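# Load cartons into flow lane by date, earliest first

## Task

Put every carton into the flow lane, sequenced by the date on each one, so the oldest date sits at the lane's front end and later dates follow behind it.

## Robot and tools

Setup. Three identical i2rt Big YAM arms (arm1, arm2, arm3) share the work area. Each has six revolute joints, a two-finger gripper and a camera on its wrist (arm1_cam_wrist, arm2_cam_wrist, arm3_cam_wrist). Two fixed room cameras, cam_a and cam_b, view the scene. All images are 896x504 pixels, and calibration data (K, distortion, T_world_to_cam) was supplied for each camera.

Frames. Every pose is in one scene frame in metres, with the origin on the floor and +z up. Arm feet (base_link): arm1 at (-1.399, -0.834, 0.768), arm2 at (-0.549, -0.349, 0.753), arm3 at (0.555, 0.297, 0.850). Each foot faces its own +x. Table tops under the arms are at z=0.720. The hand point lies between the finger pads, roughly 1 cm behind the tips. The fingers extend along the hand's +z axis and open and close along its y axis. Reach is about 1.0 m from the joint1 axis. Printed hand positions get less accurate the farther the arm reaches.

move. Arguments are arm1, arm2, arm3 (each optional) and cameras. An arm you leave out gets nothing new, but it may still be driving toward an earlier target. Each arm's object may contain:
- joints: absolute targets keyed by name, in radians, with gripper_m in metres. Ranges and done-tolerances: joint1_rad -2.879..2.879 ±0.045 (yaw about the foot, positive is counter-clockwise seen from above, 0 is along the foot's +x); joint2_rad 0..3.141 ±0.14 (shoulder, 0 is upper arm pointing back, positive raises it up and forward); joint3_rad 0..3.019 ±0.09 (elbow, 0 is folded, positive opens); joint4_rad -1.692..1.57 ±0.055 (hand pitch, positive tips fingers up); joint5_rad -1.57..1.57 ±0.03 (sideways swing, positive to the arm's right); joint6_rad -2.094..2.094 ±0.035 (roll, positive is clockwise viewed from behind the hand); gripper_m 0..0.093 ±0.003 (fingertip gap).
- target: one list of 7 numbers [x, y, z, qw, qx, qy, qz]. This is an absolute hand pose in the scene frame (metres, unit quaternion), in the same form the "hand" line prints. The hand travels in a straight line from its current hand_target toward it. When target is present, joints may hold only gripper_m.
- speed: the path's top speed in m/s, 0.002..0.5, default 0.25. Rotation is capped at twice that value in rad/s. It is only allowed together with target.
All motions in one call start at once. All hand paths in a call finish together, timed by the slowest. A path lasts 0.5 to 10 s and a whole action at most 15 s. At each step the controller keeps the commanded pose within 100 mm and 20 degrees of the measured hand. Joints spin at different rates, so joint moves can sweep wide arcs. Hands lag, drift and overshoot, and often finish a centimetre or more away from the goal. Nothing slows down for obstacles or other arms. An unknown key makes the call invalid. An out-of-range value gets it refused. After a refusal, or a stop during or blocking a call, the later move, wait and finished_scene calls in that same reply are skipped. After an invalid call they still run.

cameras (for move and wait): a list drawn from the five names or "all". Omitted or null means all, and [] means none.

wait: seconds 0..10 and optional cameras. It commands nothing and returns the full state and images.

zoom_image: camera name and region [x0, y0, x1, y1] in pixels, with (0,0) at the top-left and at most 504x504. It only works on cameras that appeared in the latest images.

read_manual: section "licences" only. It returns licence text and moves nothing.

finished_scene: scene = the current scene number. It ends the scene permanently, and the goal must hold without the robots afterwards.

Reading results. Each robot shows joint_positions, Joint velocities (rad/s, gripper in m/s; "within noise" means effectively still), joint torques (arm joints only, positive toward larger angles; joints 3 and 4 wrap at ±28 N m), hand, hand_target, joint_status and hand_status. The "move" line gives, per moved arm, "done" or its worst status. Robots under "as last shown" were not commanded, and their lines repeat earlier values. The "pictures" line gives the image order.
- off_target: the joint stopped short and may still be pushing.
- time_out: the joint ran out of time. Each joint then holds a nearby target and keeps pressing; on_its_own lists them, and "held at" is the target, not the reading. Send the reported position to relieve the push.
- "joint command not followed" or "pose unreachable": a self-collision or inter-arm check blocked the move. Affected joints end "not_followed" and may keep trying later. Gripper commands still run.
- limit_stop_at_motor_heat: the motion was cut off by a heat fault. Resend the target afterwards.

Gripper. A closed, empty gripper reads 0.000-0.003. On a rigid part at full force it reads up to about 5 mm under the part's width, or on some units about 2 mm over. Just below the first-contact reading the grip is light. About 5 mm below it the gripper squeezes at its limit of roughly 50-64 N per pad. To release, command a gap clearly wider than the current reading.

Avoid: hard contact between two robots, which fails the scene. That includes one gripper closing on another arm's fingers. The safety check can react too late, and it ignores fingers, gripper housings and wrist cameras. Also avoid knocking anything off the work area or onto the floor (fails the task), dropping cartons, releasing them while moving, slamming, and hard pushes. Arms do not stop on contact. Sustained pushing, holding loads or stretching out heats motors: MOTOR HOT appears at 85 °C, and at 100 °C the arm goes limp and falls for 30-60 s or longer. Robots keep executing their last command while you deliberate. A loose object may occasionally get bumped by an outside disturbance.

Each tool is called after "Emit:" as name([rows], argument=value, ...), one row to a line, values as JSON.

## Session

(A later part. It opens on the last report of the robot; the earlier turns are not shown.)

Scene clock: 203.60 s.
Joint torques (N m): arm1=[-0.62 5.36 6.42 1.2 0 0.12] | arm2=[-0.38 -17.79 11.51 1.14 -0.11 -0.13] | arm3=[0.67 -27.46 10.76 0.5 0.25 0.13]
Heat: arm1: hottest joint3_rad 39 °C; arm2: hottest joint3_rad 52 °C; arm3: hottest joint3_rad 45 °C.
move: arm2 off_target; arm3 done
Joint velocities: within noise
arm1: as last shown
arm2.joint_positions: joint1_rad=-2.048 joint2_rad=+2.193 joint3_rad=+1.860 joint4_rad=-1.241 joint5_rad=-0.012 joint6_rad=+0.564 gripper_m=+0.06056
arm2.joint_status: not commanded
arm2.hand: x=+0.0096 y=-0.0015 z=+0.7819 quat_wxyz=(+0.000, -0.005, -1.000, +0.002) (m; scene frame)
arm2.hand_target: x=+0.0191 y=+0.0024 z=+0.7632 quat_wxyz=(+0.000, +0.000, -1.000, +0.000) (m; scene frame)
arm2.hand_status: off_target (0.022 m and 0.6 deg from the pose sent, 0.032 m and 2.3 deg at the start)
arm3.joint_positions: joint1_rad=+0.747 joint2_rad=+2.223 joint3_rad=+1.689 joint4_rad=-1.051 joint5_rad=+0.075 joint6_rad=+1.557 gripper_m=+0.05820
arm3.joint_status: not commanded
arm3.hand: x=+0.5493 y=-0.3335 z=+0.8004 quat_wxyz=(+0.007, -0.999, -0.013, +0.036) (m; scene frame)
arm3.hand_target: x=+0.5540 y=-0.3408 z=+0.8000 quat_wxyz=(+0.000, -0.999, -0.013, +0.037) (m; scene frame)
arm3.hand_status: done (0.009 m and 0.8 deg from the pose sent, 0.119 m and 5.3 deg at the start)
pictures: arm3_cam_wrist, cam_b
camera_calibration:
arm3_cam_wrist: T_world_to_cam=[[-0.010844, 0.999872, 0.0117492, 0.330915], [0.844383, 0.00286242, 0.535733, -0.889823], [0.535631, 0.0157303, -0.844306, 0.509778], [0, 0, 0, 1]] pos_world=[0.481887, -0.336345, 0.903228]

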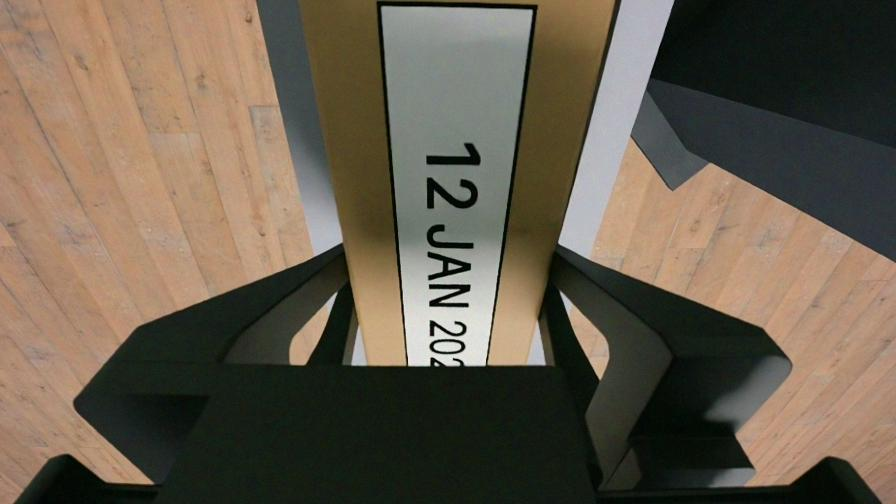

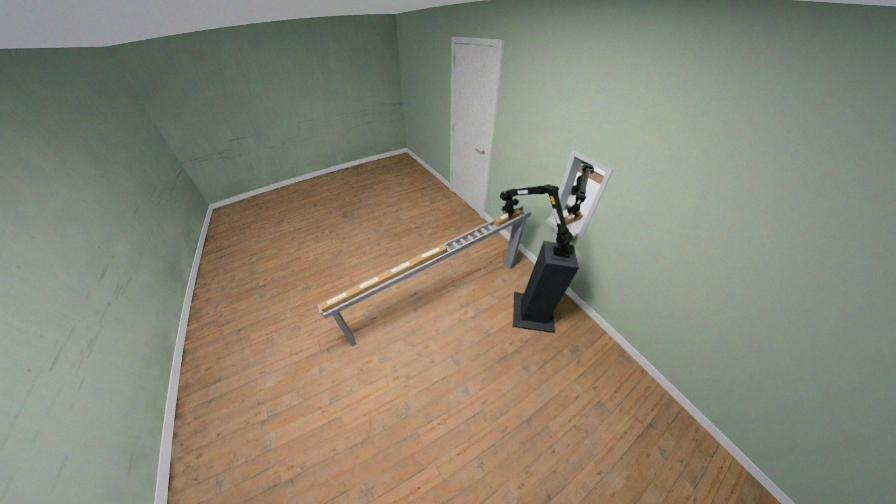

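Emit:
move(arm2={"joints": {"gripper_m": 0.09}}, arm3={"target": [0.554, -0.331, 0.766, 0, 0.9992, 0.0131, -0.0375], "speed": 0.08}, cameras=[])

Emit:
move(arm2={"target": [0.015, 0.002, 0.86, 0, 0, 1, 0], "speed": 0.25}, arm3={"joints": {"gripper_m": 0.08}}, cameras=[])

Emit:
move(arm2={"target": [-0.26, 0, 0.91, 0, 0, 1, 0], "speed": 0.35}, arm3={"target": [0.554, -0.33, 0.88, 0, 0.9992, 0, -0.0375], "speed": 0.2}, cameras=[])

Emit:
move(arm3={"joints": {"joint1_rad": 0.041, "joint2_rad": 1.45, "joint3_rad": 1.03, "joint4_rad": -1.15, "joint5_rad": 0, "joint6_rad": 0.866, "gripper_m": 0.09}}, cameras=[])

Emit:
move(arm3={"target": [-0.005, -0.01, 0.88, 0, 1, 0, 0], "speed": 0.35}, cameras=["arm3_cam_wrist", "cam_b"])

Scene clock: 210.93 s.
Joint torques (N m): arm1=[-0.5 5.25 6.42 1.22 0.01 0.12] | arm2=[-0.44 -19.96 11.38 0.66 -0.05 -0.12] | arm3=[0.56 -24.64 8.09 1.7 0.25 0.11]
Heat: arm1: hottest joint3_rad 39 °C; arm2: hottest joint3_rad 53 °C; arm3: hottest joint3_rad 44 °C.
move: arm2 done; arm3 off_target
Joint velocities: within noise
arm1: as last shown
arm2.joint_positions: joint1_rad=-2.048 joint2_rad=+2.216 joint3_rad=+1.860 joint4_rad=-1.231 joint5_rad=-0.013 joint6_rad=+0.562 gripper_m=+0.08995
arm2.joint_status: all done
arm2.hand: x=+0.0095 y=-0.0015 z=+0.7671 quat_wxyz=(+0.006, -0.004, -1.000, +0.005) (m; scene frame)
arm2.hand_target: x=+0.0191 y=+0.0024 z=+0.7632 quat_wxyz=(+0.000, +0.000, -1.000, +0.000) (m; scene frame)
arm2.hand_status: not commanded
arm3.joint_positions: joint1_rad=+0.749 joint2_rad=+2.213 joint3_rad=+1.658 joint4_rad=-1.000 joint5_rad=+0.075 joint6_rad=+1.559 gripper_m=+0.05820
arm3.joint_status: not commanded
arm3.hand: x=+0.5506 y=-0.3342 z=+0.7962 quat_wxyz=(-0.008, -0.999, -0.013, +0.036) (m; scene frame)
arm3.hand_target: x=+0.5539 y=-0.3297 z=+0.7670 quat_wxyz=(+0.000, -0.999, -0.013, +0.037) (m; scene frame)
arm3.hand_status: off_target (0.031 m and 0.9 deg from the pose sent, 0.035 m and 0.8 deg at the start)
pictures: none
No camera images: "cameras" was empty.

Scene clock: 212.23 s.
Joint torques (N m): arm1=[-0.5 5.3 6.41 1.22 0 0.12] | arm2=[-0.44 -19.25 13.72 -0.14 -0.05 -0.11] | arm3=[0.5 -25.7 8.9 0.7 0.25 0.13]
Heat: arm1: hottest joint3_rad 39 °C; arm2: hottest joint3_rad 53 °C; arm3: hottest joint3_rad 44 °C.
move: arm2 off_target; arm3 done
Joint velocities: within noise
arm1: as last shown
arm2.joint_positions: joint1_rad=-2.048 joint2_rad=+2.126 joint3_rad=+1.948 joint4_rad=-1.410 joint5_rad=-0.013 joint6_rad=+0.562 gripper_m=+0.08995
arm2.joint_status: not commanded
arm2.hand: x=+0.0029 y=-0.0040 z=+0.8571 quat_wxyz=(+0.006, -0.004, -1.000, +0.005) (m; scene frame)
arm2.hand_target: x=+0.0145 y=+0.0016 z=+0.8601 quat_wxyz=(+0.000, +0.000, -1.000, +0.000) (m; scene frame)
arm2.hand_status: off_target (0.014 m and 1.0 deg from the pose sent, 0.093 m and 1.0 deg at the start)
arm3.joint_positions: joint1_rad=+0.749 joint2_rad=+2.225 joint3_rad=+1.648 joint4_rad=-0.973 joint5_rad=+0.075 joint6_rad=+1.559 gripper_m=+0.07994
arm3.joint_status: all done
arm3.hand: x=+0.5505 y=-0.3341 z=+0.7860 quat_wxyz=(-0.011, -0.999, -0.013, +0.037) (m; scene frame)
arm3.hand_target: x=+0.5539 y=-0.3295 z=+0.7669 quat_wxyz=(+0.000, -0.999, -0.013, +0.038) (m; scene frame)
arm3.hand_status: not commanded
pictures: none
No camera images: "cameras" was empty.

Scene clock: 214.10 s.
Joint torques (N m): arm1=[-0.5 5.3 6.41 1.22 0 0.12] | arm2=[0.15 -12.22 8.13 0.77 0.11 0.11] | arm3=[0.79 -26.93 13.16 -0.14 0.22 0.15]
Heat: arm1: hottest joint3_rad 39 °C; arm2: hottest joint3_rad 53 °C; arm3: hottest joint3_rad 44 °C.
move: arm2 done; arm3 off_target
Joint velocities: within noise
arm1: as last shown
arm2.joint_positions: joint1_rad=-1.736 joint2_rad=+1.556 joint3_rad=+1.295 joint4_rad=-1.298 joint5_rad=-0.017 joint6_rad=+0.858 gripper_m=+0.08995
arm2.joint_status: not commanded
arm2.hand: x=-0.2565 y=+0.0019 z=+0.9176 quat_wxyz=(-0.002, +0.004, -1.000, -0.004) (m; scene frame)
arm2.hand_target: x=-0.2600 y=-0.0001 z=+0.9100 quat_wxyz=(+0.000, +0.000, -1.000, +0.000) (m; scene frame)
arm2.hand_status: done (0.009 m and 0.7 deg from the pose sent, 0.268 m and 1.0 deg at the start)
arm3.joint_positions: joint1_rad=+0.749 joint2_rad=+2.102 joint3_rad=+1.681 joint4_rad=-1.171 joint5_rad=+0.075 joint6_rad=+1.583 gripper_m=+0.07994
arm3.joint_status: not commanded
arm3.hand: x=+0.5501 y=-0.3184 z=+0.8714 quat_wxyz=(+0.010, -0.999, -0.002, +0.037) (m; scene frame)
arm3.hand_target: x=+0.5540 y=-0.3296 z=+0.8801 quat_wxyz=(+0.000, -0.999, +0.000, +0.037) (m; scene frame)
arm3.hand_status: off_target (0.015 m and 1.2 deg from the pose sent, 0.094 m and 1.9 deg at the start)
pictures: none
No camera images: "cameras" was empty.

Scene clock: 215.60 s.
Joint torques (N m): arm1=[-0.5 5.3 6.41 1.22 0 0.12] | arm2=[0.15 -12.22 8.14 0.79 0.11 0.1] | arm3=[-0.85 -14.27 10.02 0.44 0.01 0]
Heat: arm1: hottest joint3_rad 39 °C; arm2: hottest joint3_rad 52 °C; arm3: hottest joint3_rad 44 °C.
move: arm3 done
Joint velocities: within noise
arm1, arm2: as last shown
arm2.joint_positions: joint1_rad=-1.736 joint2_rad=+1.556 joint3_rad=+1.295 joint4_rad=-1.298 joint5_rad=-0.016 joint6_rad=+0.859 gripper_m=+0.08995
arm2.hand: x=-0.2564 y=+0.0018 z=+0.9176 quat_wxyz=(-0.002, +0.004, -1.000, -0.004) (m; scene frame)
arm3.joint_positions: joint1_rad=+0.052 joint2_rad=+1.443 joint3_rad=+1.030 joint4_rad=-1.152 joint5_rad=+0.003 joint6_rad=+0.875 gripper_m=+0.08991
arm3.joint_status: all done
arm3.hand: x=+0.3064 y=-0.0064 z=+0.9652 quat_wxyz=(-0.001, -1.000, -0.007, +0.002) (m; scene frame)
arm3.hand_target: x=+0.3030 y=-0.0042 z=+0.9627 quat_wxyz=(+0.000, -1.000, -0.006, -0.001) (m; scene frame)
arm3.hand_status: not commanded
pictures: none
No camera images: "cameras" was empty.

Scene clock: 217.60 s.
Joint torques (N m): arm1=[-0.62 5.3 6.39 1.21 -0.01 0.12] | arm2=[0.15 -12.28 8.12 0.76 0.11 0.1] | arm3=[0.38 -24.94 13.91 -0.01 0.01 -0.02]
Heat: arm1: hottest joint3_rad 39 °C; arm2: hottest joint3_rad 52 °C; arm3: hottest joint3_rad 44 °C.
move: arm3 off_target
Joint velocities: within noise
arm1, arm2: as last shown
arm3.joint_positions: joint1_rad=-0.334 joint2_rad=+2.102 joint3_rad=+1.723 joint4_rad=-1.189 joint5_rad=+0.003 joint6_rad=+0.512 gripper_m=+0.08991
arm3.joint_status: not commanded
arm3.hand: x=+0.0040 y=-0.0038 z=+0.8840 quat_wxyz=(+0.001, -1.000, +0.005, +0.000) (m; scene frame)
arm3.hand_target: x=-0.0046 y=-0.0099 z=+0.8800 quat_wxyz=(+0.000, -1.000, +0.000, +0.000) (m; scene frame)
arm3.hand_status: off_target (0.012 m and 0.6 deg from the pose sent, 0.323 m and 0.8 deg at the start)
pictures: arm3_cam_wrist, cam_b
camera_calibration:
arm3_cam_wrist: T_world_to_cam=[[0.0256639, 0.99967, -0.000583237, 0.00508151], [0.803536, -0.0202816, 0.59491, -0.527363], [0.594703, -0.0157364, -0.803792, 0.831049], [0, 0, 0, 1]] pos_world=[-0.0706025, -0.00269788, 0.981727]

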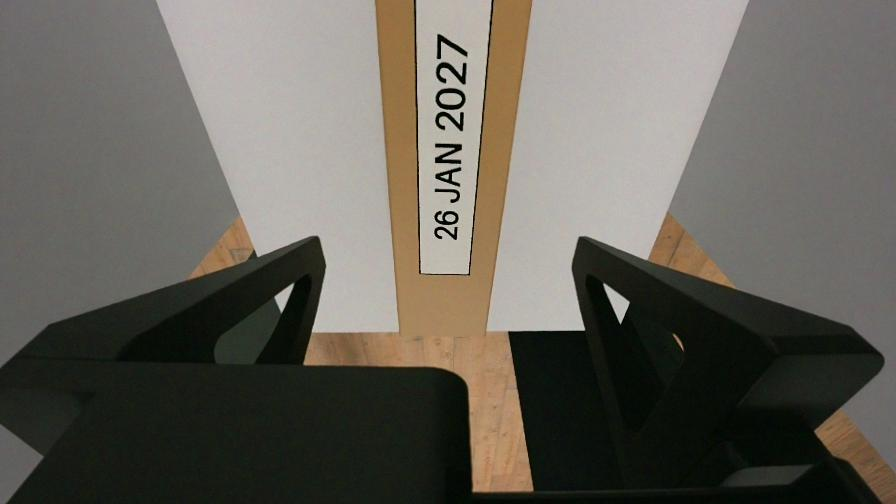

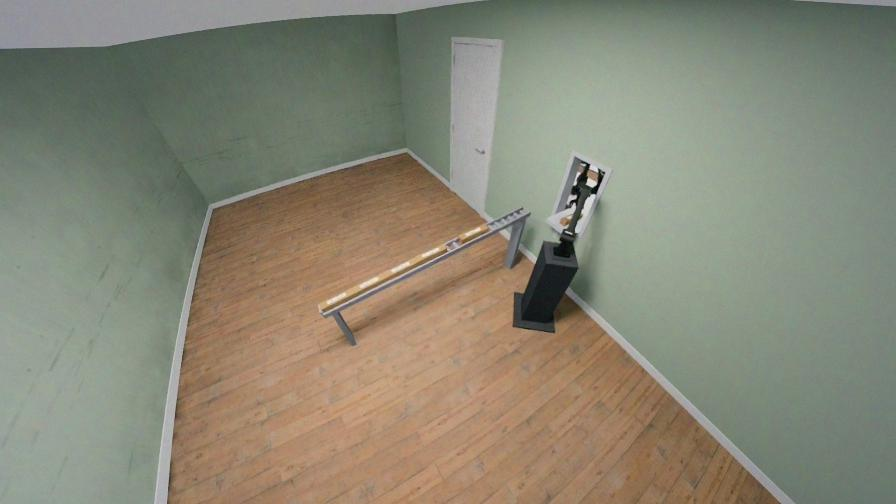

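Emit:
move(arm3={"target": [-0.012, -0.006, 0.787, 0, 1, 0, 0], "speed": 0.15}, cameras=[])

Emit:
move(arm3={"joints": {"gripper_m": 0.05}}, cameras=[])

Emit:
move(arm3={"target": [-0.012, -0.006, 0.87, 0, 1, 0, 0], "speed": 0.25}, cameras=[])

Emit:
move(arm3={"target": [0.31, 0, 0.96, 0, 1, 0, 0], "speed": 0.35}, cameras=[])

Emit:
move(arm3={"joints": {"joint1_rad": 0.735, "joint2_rad": 2.09, "joint3_rad": 1.859, "joint4_rad": -1.34, "joint5_rad": 0, "joint6_rad": 1.557}}, cameras=[])

Emit:
move(arm3={"target": [0.554, -0.341, 0.8, 0, 0.9992, 0.0131, -0.0375], "speed": 0.2}, cameras=["arm3_cam_wrist", "cam_b"])

Emit:
zoom_image(camera="cam_b", region=[300, 180, 560, 330])

Scene clock: 226.63 s.
Joint torques (N m): arm1=[-0.56 5.3 6.38 1.21 0 0.12] | arm2=[0.15 -12.28 8.13 0.79 0.11 0.09] | arm3=[-0.73 -26.46 10.3 0.7 0.01 -0.02]
Heat: arm1: hottest joint3_rad 39 °C; arm2: hottest joint3_rad 50 °C; arm3: hottest joint3_rad 44 °C.
move: arm3 off_target
Joint velocities: within noise
arm1.joint_positions: joint1_rad=+0.634 joint2_rad=+0.495 joint3_rad=+1.542 joint4_rad=-1.576 joint5_rad=+0.002 joint6_rad=-0.008 gripper_m=+0.09000
arm1.joint_status: not commanded
arm1.hand: x=-1.3818 y=-0.9597 z=+1.3440 quat_wxyz=(-0.375, -0.564, -0.661, +0.324) (m; scene frame)
arm1.hand_target: x=-1.3834 y=-0.9609 z=+1.3433 quat_wxyz=(-0.372, -0.573, -0.655, +0.322) (m; scene frame)
arm1.hand_status: not commanded
arm2: as last shown
arm3.joint_positions: joint1_rad=-0.334 joint2_rad=+2.232 joint3_rad=+1.708 joint4_rad=-1.039 joint5_rad=+0.003 joint6_rad=+0.502 gripper_m=+0.08991
arm3.joint_status: not commanded
arm3.hand: x=-0.0073 y=-0.0101 z=+0.7996 quat_wxyz=(+0.000, -1.000, +0.000, +0.003) (m; scene frame)
arm3.hand_target: x=-0.0116 y=-0.0059 z=+0.7871 quat_wxyz=(+0.000, -1.000, +0.000, +0.000) (m; scene frame)
arm3.hand_status: off_target (0.014 m and 0.4 deg from the pose sent, 0.098 m and 0.6 deg at the start)
pictures: none
No camera images: "cameras" was empty.

Scene clock: 227.37 s.
Joint torques (N m): arm1=[-0.62 5.36 6.41 1.21 0 0.12] | arm2=[0.09 -12.28 8.13 0.76 0.11 0.1] | arm3=[-0.62 -26.7 10.35 0.72 -0.02 -0.03]
Heat: arm1: hottest joint3_rad 39 °C; arm2: hottest joint3_rad 50 °C; arm3: hottest joint3_rad 44 °C.
move: arm3 off_target
Joint velocities: within noise
arm1, arm2: as last shown
arm3.joint_positions: joint1_rad=-0.335 joint2_rad=+2.232 joint3_rad=+1.708 joint4_rad=-1.039 joint5_rad=+0.004 joint6_rad=+0.501 gripper_m=+0.05830
arm3.joint_status: gripper_m off_target (ended at +0.05833, target +0.05000)
arm3.hand: x=-0.0076 y=-0.0096 z=+0.7996 quat_wxyz=(+0.000, -1.000, +0.000, +0.003) (m; scene frame)
arm3.hand_target: x=-0.0117 y=-0.0059 z=+0.7871 quat_wxyz=(+0.000, -1.000, +0.000, +0.000) (m; scene frame)
arm3.hand_status: not commanded
pictures: none
No camera images: "cameras" was empty.

Scene clock: 228.53 s.
Joint torques (N m): arm1=[-0.5 5.25 6.42 1.21 0 0.12] | arm2=[0.09 -12.28 8.13 0.79 0.11 0.09] | arm3=[-0.73 -30.86 14.79 -0.16 0.02 -0.02]
Heat: arm1: hottest joint3_rad 39 °C; arm2: hottest joint3_rad 50 °C; arm3: hottest joint3_rad 44 °C.
move: arm3 off_target
Joint velocities: within noise
arm1, arm2: as last shown
arm3.joint_positions: joint1_rad=-0.335 joint2_rad=+2.181 joint3_rad=+1.709 joint4_rad=-1.173 joint5_rad=+0.003 joint6_rad=+0.500 gripper_m=+0.05830
arm3.joint_status: not commanded
arm3.hand: x=+0.0137 y=+0.0020 z=+0.8320 quat_wxyz=(+0.019, -0.999, -0.001, -0.033) (m; scene frame)
arm3.hand_target: x=-0.0102 y=-0.0050 z=+0.8705 quat_wxyz=(+0.000, -1.000, +0.000, +0.000) (m; scene frame)
arm3.hand_status: off_target (0.047 m and 4.4 deg from the pose sent, 0.071 m and 0.4 deg at the start)
pictures: none
No camera images: "cameras" was empty.

Scene clock: 230.57 s.
Joint torques (N m): arm1=[-0.5 5.36 6.41 1.21 0 0.13] | arm2=[0.21 -12.28 8.14 0.77 0.11 0.09] | arm3=[0.91 -16.5 10.8 -0.03 0.19 0.16]
Heat: arm1: hottest joint3_rad 39 °C; arm2: hottest joint3_rad 50 °C; arm3: hottest joint3_rad 44 °C.
move: arm3 off_target
Joint velocities: within noise
arm1, arm2: as last shown
arm3.joint_positions: joint1_rad=+0.041 joint2_rad=+1.451 joint3_rad=+0.993 joint4_rad=-1.130 joint5_rad=-0.001 joint6_rad=+0.875 gripper_m=+0.05830
arm3.joint_status: not commanded
arm3.hand: x=+0.3096 y=+0.0036 z=+0.9495 quat_wxyz=(+0.006, -1.000, -0.001, -0.007) (m; scene frame)
arm3.hand_target: x=+0.3100 y=+0.0000 z=+0.9600 quat_wxyz=(+0.000, -1.000, +0.000, +0.000) (m; scene frame)
arm3.hand_status: off_target (0.011 m and 1.1 deg from the pose sent, 0.323 m and 4.4 deg at the start)
pictures: none
No camera images: "cameras" was empty.

Scene clock: 232.37 s.
Joint torques (N m): arm1=[-0.5 5.25 6.39 1.22 0 0.12] | arm2=[0.15 -12.28 8.12 0.76 0.11 0.09] | arm3=[0.09 -28.92 15.05 -0.17 0.14 0.16]
Heat: arm1: hottest joint3_rad 39 °C; arm2: hottest joint3_rad 50 °C; arm3: hottest joint3_rad 44 °C.
move: arm3 done
Joint velocities: within noise
arm1, arm2: as last shown
arm3.joint_positions: joint1_rad=+0.735 joint2_rad=+2.103 joint3_rad=+1.806 joint4_rad=-1.329 joint5_rad=-0.001 joint6_rad=+1.548 gripper_m=+0.05830
arm3.joint_status: all done
arm3.hand: x=+0.5546 y=-0.3267 z=+0.9151 quat_wxyz=(+0.028, -1.000, -0.012, -0.002) (m; scene frame)
arm3.hand_target: x=+0.5543 y=-0.3429 z=+0.9422 quat_wxyz=(+0.000, -1.000, -0.007, -0.001) (m; scene frame)
arm3.hand_status: not commanded
pictures: none
No camera images: "cameras" was empty.

Scene clock: 233.73 s.
Joint torques (N m): arm1=[-0.56 5.36 6.41 1.22 0 0.12] | arm2=[0.09 -12.28 8.13 0.77 0.11 0.09] | arm3=[0.91 -27.69 10.71 0.47 0.21 0.15]
Heat: arm1: hottest joint3_rad 39 °C; arm2: hottest joint3_rad 49 °C; arm3: hottest joint3_rad 44 °C.
move: arm3 done
Joint velocities: within noise
arm1: as last shown
arm2.joint_positions: joint1_rad=-1.736 joint2_rad=+1.556 joint3_rad=+1.295 joint4_rad=-1.298 joint5_rad=-0.016 joint6_rad=+0.859 gripper_m=+0.08995
arm2.joint_status: not commanded
arm2.hand: x=-0.2564 y=+0.0018 z=+0.9176 quat_wxyz=(-0.002, +0.004, -1.000, -0.004) (m; scene frame)
arm2.hand_target: x=-0.2600 y=-0.0001 z=+0.9100 quat_wxyz=(+0.000, +0.000, -1.000, +0.000) (m; scene frame)
arm2.hand_status: not commanded
arm3.joint_positions: joint1_rad=+0.748 joint2_rad=+2.225 joint3_rad=+1.689 joint4_rad=-1.051 joint5_rad=+0.076 joint6_rad=+1.557 gripper_m=+0.05830
arm3.joint_status: not commanded
arm3.hand: x=+0.5495 y=-0.3331 z=+0.7992 quat_wxyz=(+0.008, -0.999, -0.014, +0.037) (m; scene frame)
arm3.hand_target: x=+0.5541 y=-0.3409 z=+0.8001 quat_wxyz=(+0.000, -0.999, -0.013, +0.037) (m; scene frame)
arm3.hand_status: done (0.009 m and 1.0 deg from the pose sent, 0.116 m and 5.5 deg at the start)
pictures: arm3_cam_wrist, cam_b
camera_calibration:
arm3_cam_wrist: T_world_to_cam=[[-0.0111725, 0.999839, 0.0140169, 0.328832], [0.844826, 0.00193957, 0.535037, -0.8893], [0.534924, 0.0178196, -0.844712, 0.510149], [0, 0, 0, 1]] pos_world=[0.482087, -0.336145, 0.902128]

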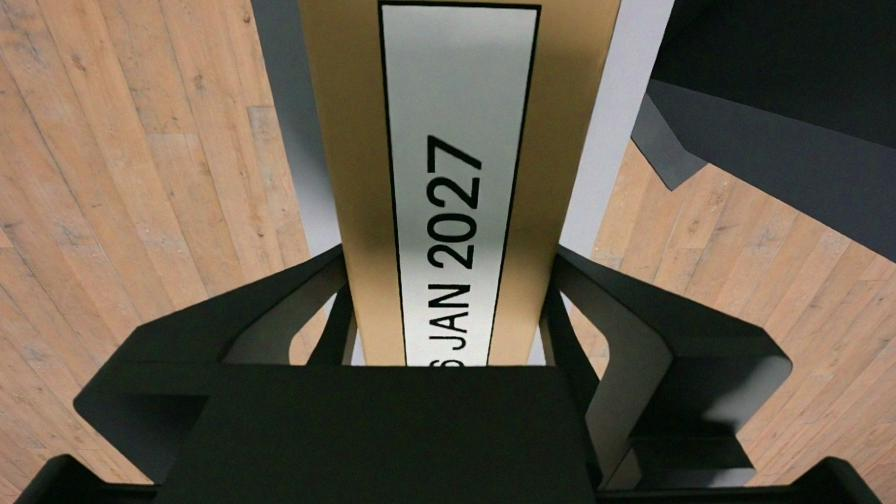

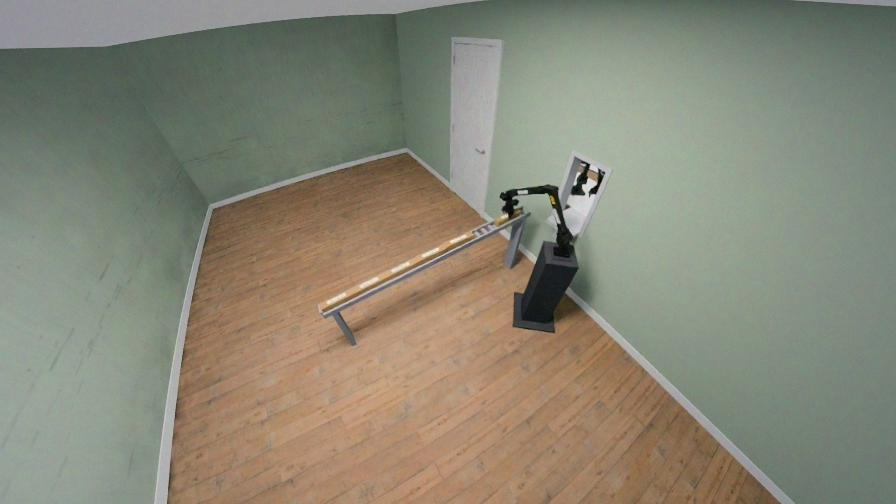

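Scaled by 1.938 from the camera's 896x504 image, which has a finer 1280x720 frame.

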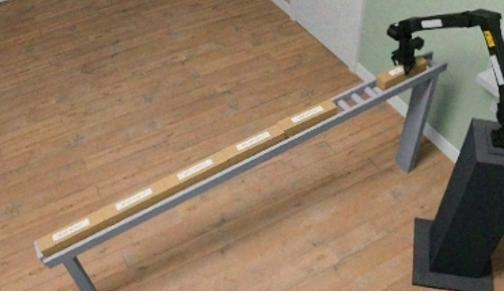

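Emit:
move(arm3={"target": [0.554, -0.331, 0.766, 0, 0.9992, 0.0131, -0.0375], "speed": 0.08}, cameras=[])

Emit:
move(arm3={"joints": {"gripper_m": 0.08}}, cameras=[])

Emit:
move(arm3={"target": [0.554, -0.33, 0.88, 0, 0.9992, 0, -0.0375], "speed": 0.2}, cameras=[])

Emit:
wait(seconds=2, cameras=["cam_b"])

Emit:
zoom_image(camera="cam_b", region=[300, 180, 560, 330])

Scene clock: 238.13 s.
Joint torques (N m): arm1=[-0.5 5.25 6.42 1.21 0 0.12] | arm2=[0.15 -12.16 8.14 0.77 0.11 0.09] | arm3=[0.5 -24.64 8.31 1.68 0.23 0.12]
Heat: arm1: hottest joint3_rad 39 °C; arm2: hottest joint3_rad 49 °C; arm3: hottest joint3_rad 44 °C.
move: arm3 off_target
Joint velocities: within noise
arm1, arm2: as last shown
arm3.joint_positions: joint1_rad=+0.749 joint2_rad=+2.215 joint3_rad=+1.657 joint4_rad=-1.000 joint5_rad=+0.076 joint6_rad=+1.560 gripper_m=+0.05830
arm3.joint_status: not commanded
arm3.hand: x=+0.5507 y=-0.3333 z=+0.7948 quat_wxyz=(-0.006, -0.999, -0.013, +0.037) (m; scene frame)
arm3.hand_target: x=+0.5539 y=-0.3298 z=+0.7670 quat_wxyz=(+0.000, -0.999, -0.013, +0.037) (m; scene frame)
arm3.hand_status: off_target (0.029 m and 0.7 deg from the pose sent, 0.034 m and 1.0 deg at the start)
pictures: none
No camera images: "cameras" was empty.

Scene clock: 238.80 s.
Joint torques (N m): arm1=[-0.56 5.36 6.39 1.21 0 0.12] | arm2=[0.15 -12.22 8.13 0.77 0.11 0.09] | arm3=[0.5 -25.41 8.88 0.73 0.21 0.12]
Heat: arm1: hottest joint3_rad 39 °C; arm2: hottest joint3_rad 49 °C; arm3: hottest joint3_rad 44 °C.
move: arm3 done
Joint velocities: within noise
arm1, arm2: as last shown
arm3.joint_positions: joint1_rad=+0.749 joint2_rad=+2.225 joint3_rad=+1.649 joint4_rad=-0.973 joint5_rad=+0.076 joint6_rad=+1.560 gripper_m=+0.07991
arm3.joint_status: all done
arm3.hand: x=+0.5507 y=-0.3345 z=+0.7865 quat_wxyz=(-0.011, -0.999, -0.013, +0.037) (m; scene frame)
arm3.hand_target: x=+0.5539 y=-0.3297 z=+0.7670 quat_wxyz=(+0.000, -0.999, -0.013, +0.038) (m; scene frame)
arm3.hand_status: not commanded
pictures: none
No camera images: "cameras" was empty.

Scene clock: 240.23 s.
Joint torques (N m): arm1=[-0.56 5.3 6.41 1.21 0 0.12] | arm2=[0.09 -12.22 8.14 0.77 0.11 0.09] | arm3=[0.56 -25.88 12.78 -0.05 0.21 0.15]
Heat: arm1: hottest joint3_rad 39 °C; arm2: hottest joint3_rad 49 °C; arm3: hottest joint3_rad 44 °C.
move: arm3 done
Joint velocities: within noise
arm1.joint_positions: joint1_rad=+0.634 joint2_rad=+0.495 joint3_rad=+1.542 joint4_rad=-1.576 joint5_rad=+0.002 joint6_rad=-0.008 gripper_m=+0.09000
arm1.joint_status: not commanded
arm1.hand: x=-1.3818 y=-0.9597 z=+1.3440 quat_wxyz=(-0.375, -0.564, -0.661, +0.324) (m; scene frame)
arm1.hand_target: x=-1.3834 y=-0.9609 z=+1.3433 quat_wxyz=(-0.372, -0.573, -0.655, +0.322) (m; scene frame)
arm1.hand_status: not commanded
arm2: as last shown
arm3.joint_positions: joint1_rad=+0.749 joint2_rad=+2.092 joint3_rad=+1.686 joint4_rad=-1.171 joint5_rad=+0.076 joint6_rad=+1.583 gripper_m=+0.07995
arm3.joint_status: not commanded
arm3.hand: x=+0.5503 y=-0.3214 z=+0.8790 quat_wxyz=(+0.003, -0.999, -0.001, +0.037) (m; scene frame)
arm3.hand_target: x=+0.5540 y=-0.3298 z=+0.8801 quat_wxyz=(+0.000, -0.999, +0.000, +0.037) (m; scene frame)
arm3.hand_status: done (0.009 m and 0.3 deg from the pose sent, 0.094 m and 1.9 deg at the start)
pictures: none
No camera images: "cameras" was empty.

Scene clock: 242.23 s.
Joint torques (N m): arm1=[-0.62 5.25 6.41 1.22 0 0.12] | arm2=[0.21 -12.28 8.13 0.77 0.11 0.09] | arm3=[0.62 -25.93 12.83 -0.06 0.21 0.17]
Heat: arm1: hottest joint3_rad 39 °C; arm2: hottest joint3_rad 49 °C; arm3: hottest joint3_rad 44 °C.
Joint velocities: within noise
arm1.joint_positions: joint1_rad=+0.634 joint2_rad=+0.495 joint3_rad=+1.542 joint4_rad=-1.576 joint5_rad=+0.002 joint6_rad=-0.008 gripper_m=+0.09000
arm1.joint_status: not commanded
arm1.hand: x=-1.3818 y=-0.9597 z=+1.3440 quat_wxyz=(-0.375, -0.564, -0.661, +0.324) (m; scene frame)
arm1.hand_target: x=-1.3834 y=-0.9609 z=+1.3433 quat_wxyz=(-0.372, -0.573, -0.655, +0.322) (m; scene frame)
arm1.hand_status: not commanded
arm2.joint_positions: joint1_rad=-1.736 joint2_rad=+1.556 joint3_rad=+1.295 joint4_rad=-1.298 joint5_rad=-0.016 joint6_rad=+0.859 gripper_m=+0.08995
arm2.joint_status: not commanded
arm2.hand: x=-0.2564 y=+0.0018 z=+0.9176 quat_wxyz=(-0.002, +0.004, -1.000, -0.004) (m; scene frame)
arm2.hand_target: x=-0.2600 y=-0.0001 z=+0.9100 quat_wxyz=(+0.000, +0.000, -1.000, +0.000) (m; scene frame)
arm2.hand_status: not commanded
arm3.joint_positions: joint1_rad=+0.749 joint2_rad=+2.092 joint3_rad=+1.686 joint4_rad=-1.171 joint5_rad=+0.076 joint6_rad=+1.583 gripper_m=+0.07995
arm3.joint_status: not commanded
arm3.hand: x=+0.5503 y=-0.3214 z=+0.8790 quat_wxyz=(+0.003, -0.999, -0.001, +0.037) (m; scene frame)
arm3.hand_target: x=+0.5540 y=-0.3298 z=+0.8801 quat_wxyz=(+0.000, -0.999, +0.000, +0.037) (m; scene frame)
arm3.hand_status: done (0.009 m and 0.3 deg from the pose sent, 0.094 m and 1.9 deg at the start)
wait: 2.00 s; at rest by 0.27 s
pictures: cam_b

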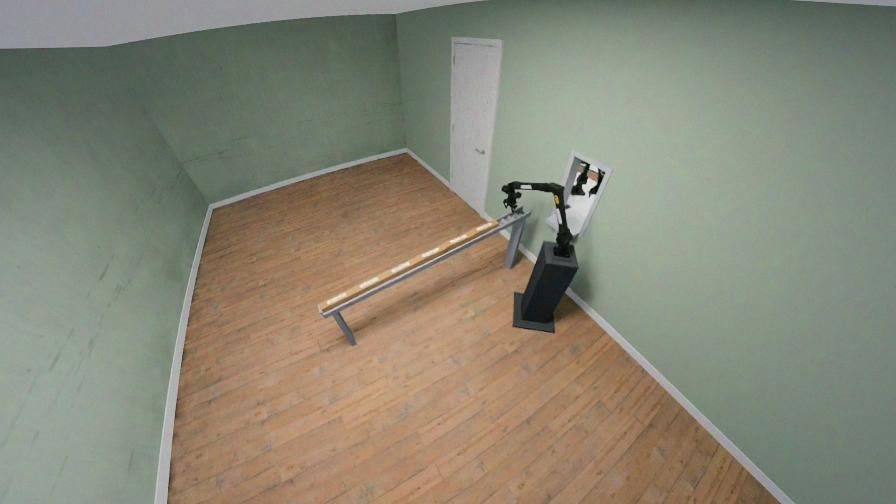

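Scaled by 1.938 from the camera's 896x504 image, which has a finer 1280x720 frame.

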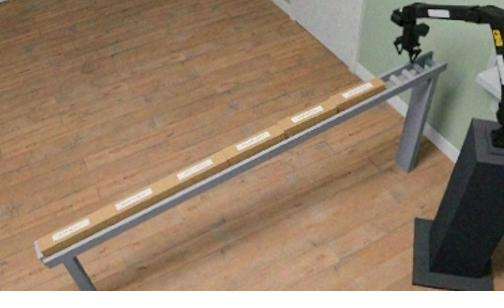

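Emit:
wait(seconds=2, cameras=[])

Emit:
finished_scene(scene=2)

Scene clock: 245.43 s.
Joint torques (N m): arm1=[-0.62 5.3 6.42 1.22 0 0.12] | arm2=[0.15 -12.28 8.16 0.79 0.11 0.1] | arm3=[0.44 -25.93 12.81 -0.16 0.23 0.15]
Heat: arm1: hottest joint3_rad 39 °C; arm2: hottest joint3_rad 48 °C; arm3: hottest joint3_rad 45 °C.
Joint velocities: within noise
arm1.joint_positions: joint1_rad=+0.634 joint2_rad=+0.495 joint3_rad=+1.542 joint4_rad=-1.576 joint5_rad=+0.002 joint6_rad=-0.008 gripper_m=+0.09000
arm1.joint_status: not commanded
arm1.hand: x=-1.3818 y=-0.9597 z=+1.3440 quat_wxyz=(-0.375, -0.564, -0.661, +0.324) (m; scene frame)
arm1.hand_target: x=-1.3834 y=-0.9609 z=+1.3433 quat_wxyz=(-0.372, -0.573, -0.655, +0.322) (m; scene frame)
arm1.hand_status: not commanded
arm2.joint_positions: joint1_rad=-1.736 joint2_rad=+1.556 joint3_rad=+1.295 joint4_rad=-1.298 joint5_rad=-0.016 joint6_rad=+0.859 gripper_m=+0.08995
arm2.joint_status: not commanded
arm2.hand: x=-0.2564 y=+0.0018 z=+0.9176 quat_wxyz=(-0.002, +0.004, -1.000, -0.004) (m; scene frame)
arm2.hand_target: x=-0.2600 y=-0.0001 z=+0.9100 quat_wxyz=(+0.000, +0.000, -1.000, +0.000) (m; scene frame)
arm2.hand_status: not commanded
arm3.joint_positions: joint1_rad=+0.749 joint2_rad=+2.092 joint3_rad=+1.686 joint4_rad=-1.171 joint5_rad=+0.076 joint6_rad=+1.583 gripper_m=+0.07995
arm3.joint_status: not commanded
arm3.hand: x=+0.5503 y=-0.3214 z=+0.8790 quat_wxyz=(+0.003, -0.999, -0.001, +0.037) (m; scene frame)
arm3.hand_target: x=+0.5540 y=-0.3298 z=+0.8801 quat_wxyz=(+0.000, -0.999, +0.000, +0.037) (m; scene frame)
arm3.hand_status: done (0.009 m and 0.3 deg from the pose sent, 0.094 m and 1.9 deg at the start)
wait: 2.00 s; at rest from the start
pictures: none
No camera images: "cameras" was empty.

The scene is finished: the task was done.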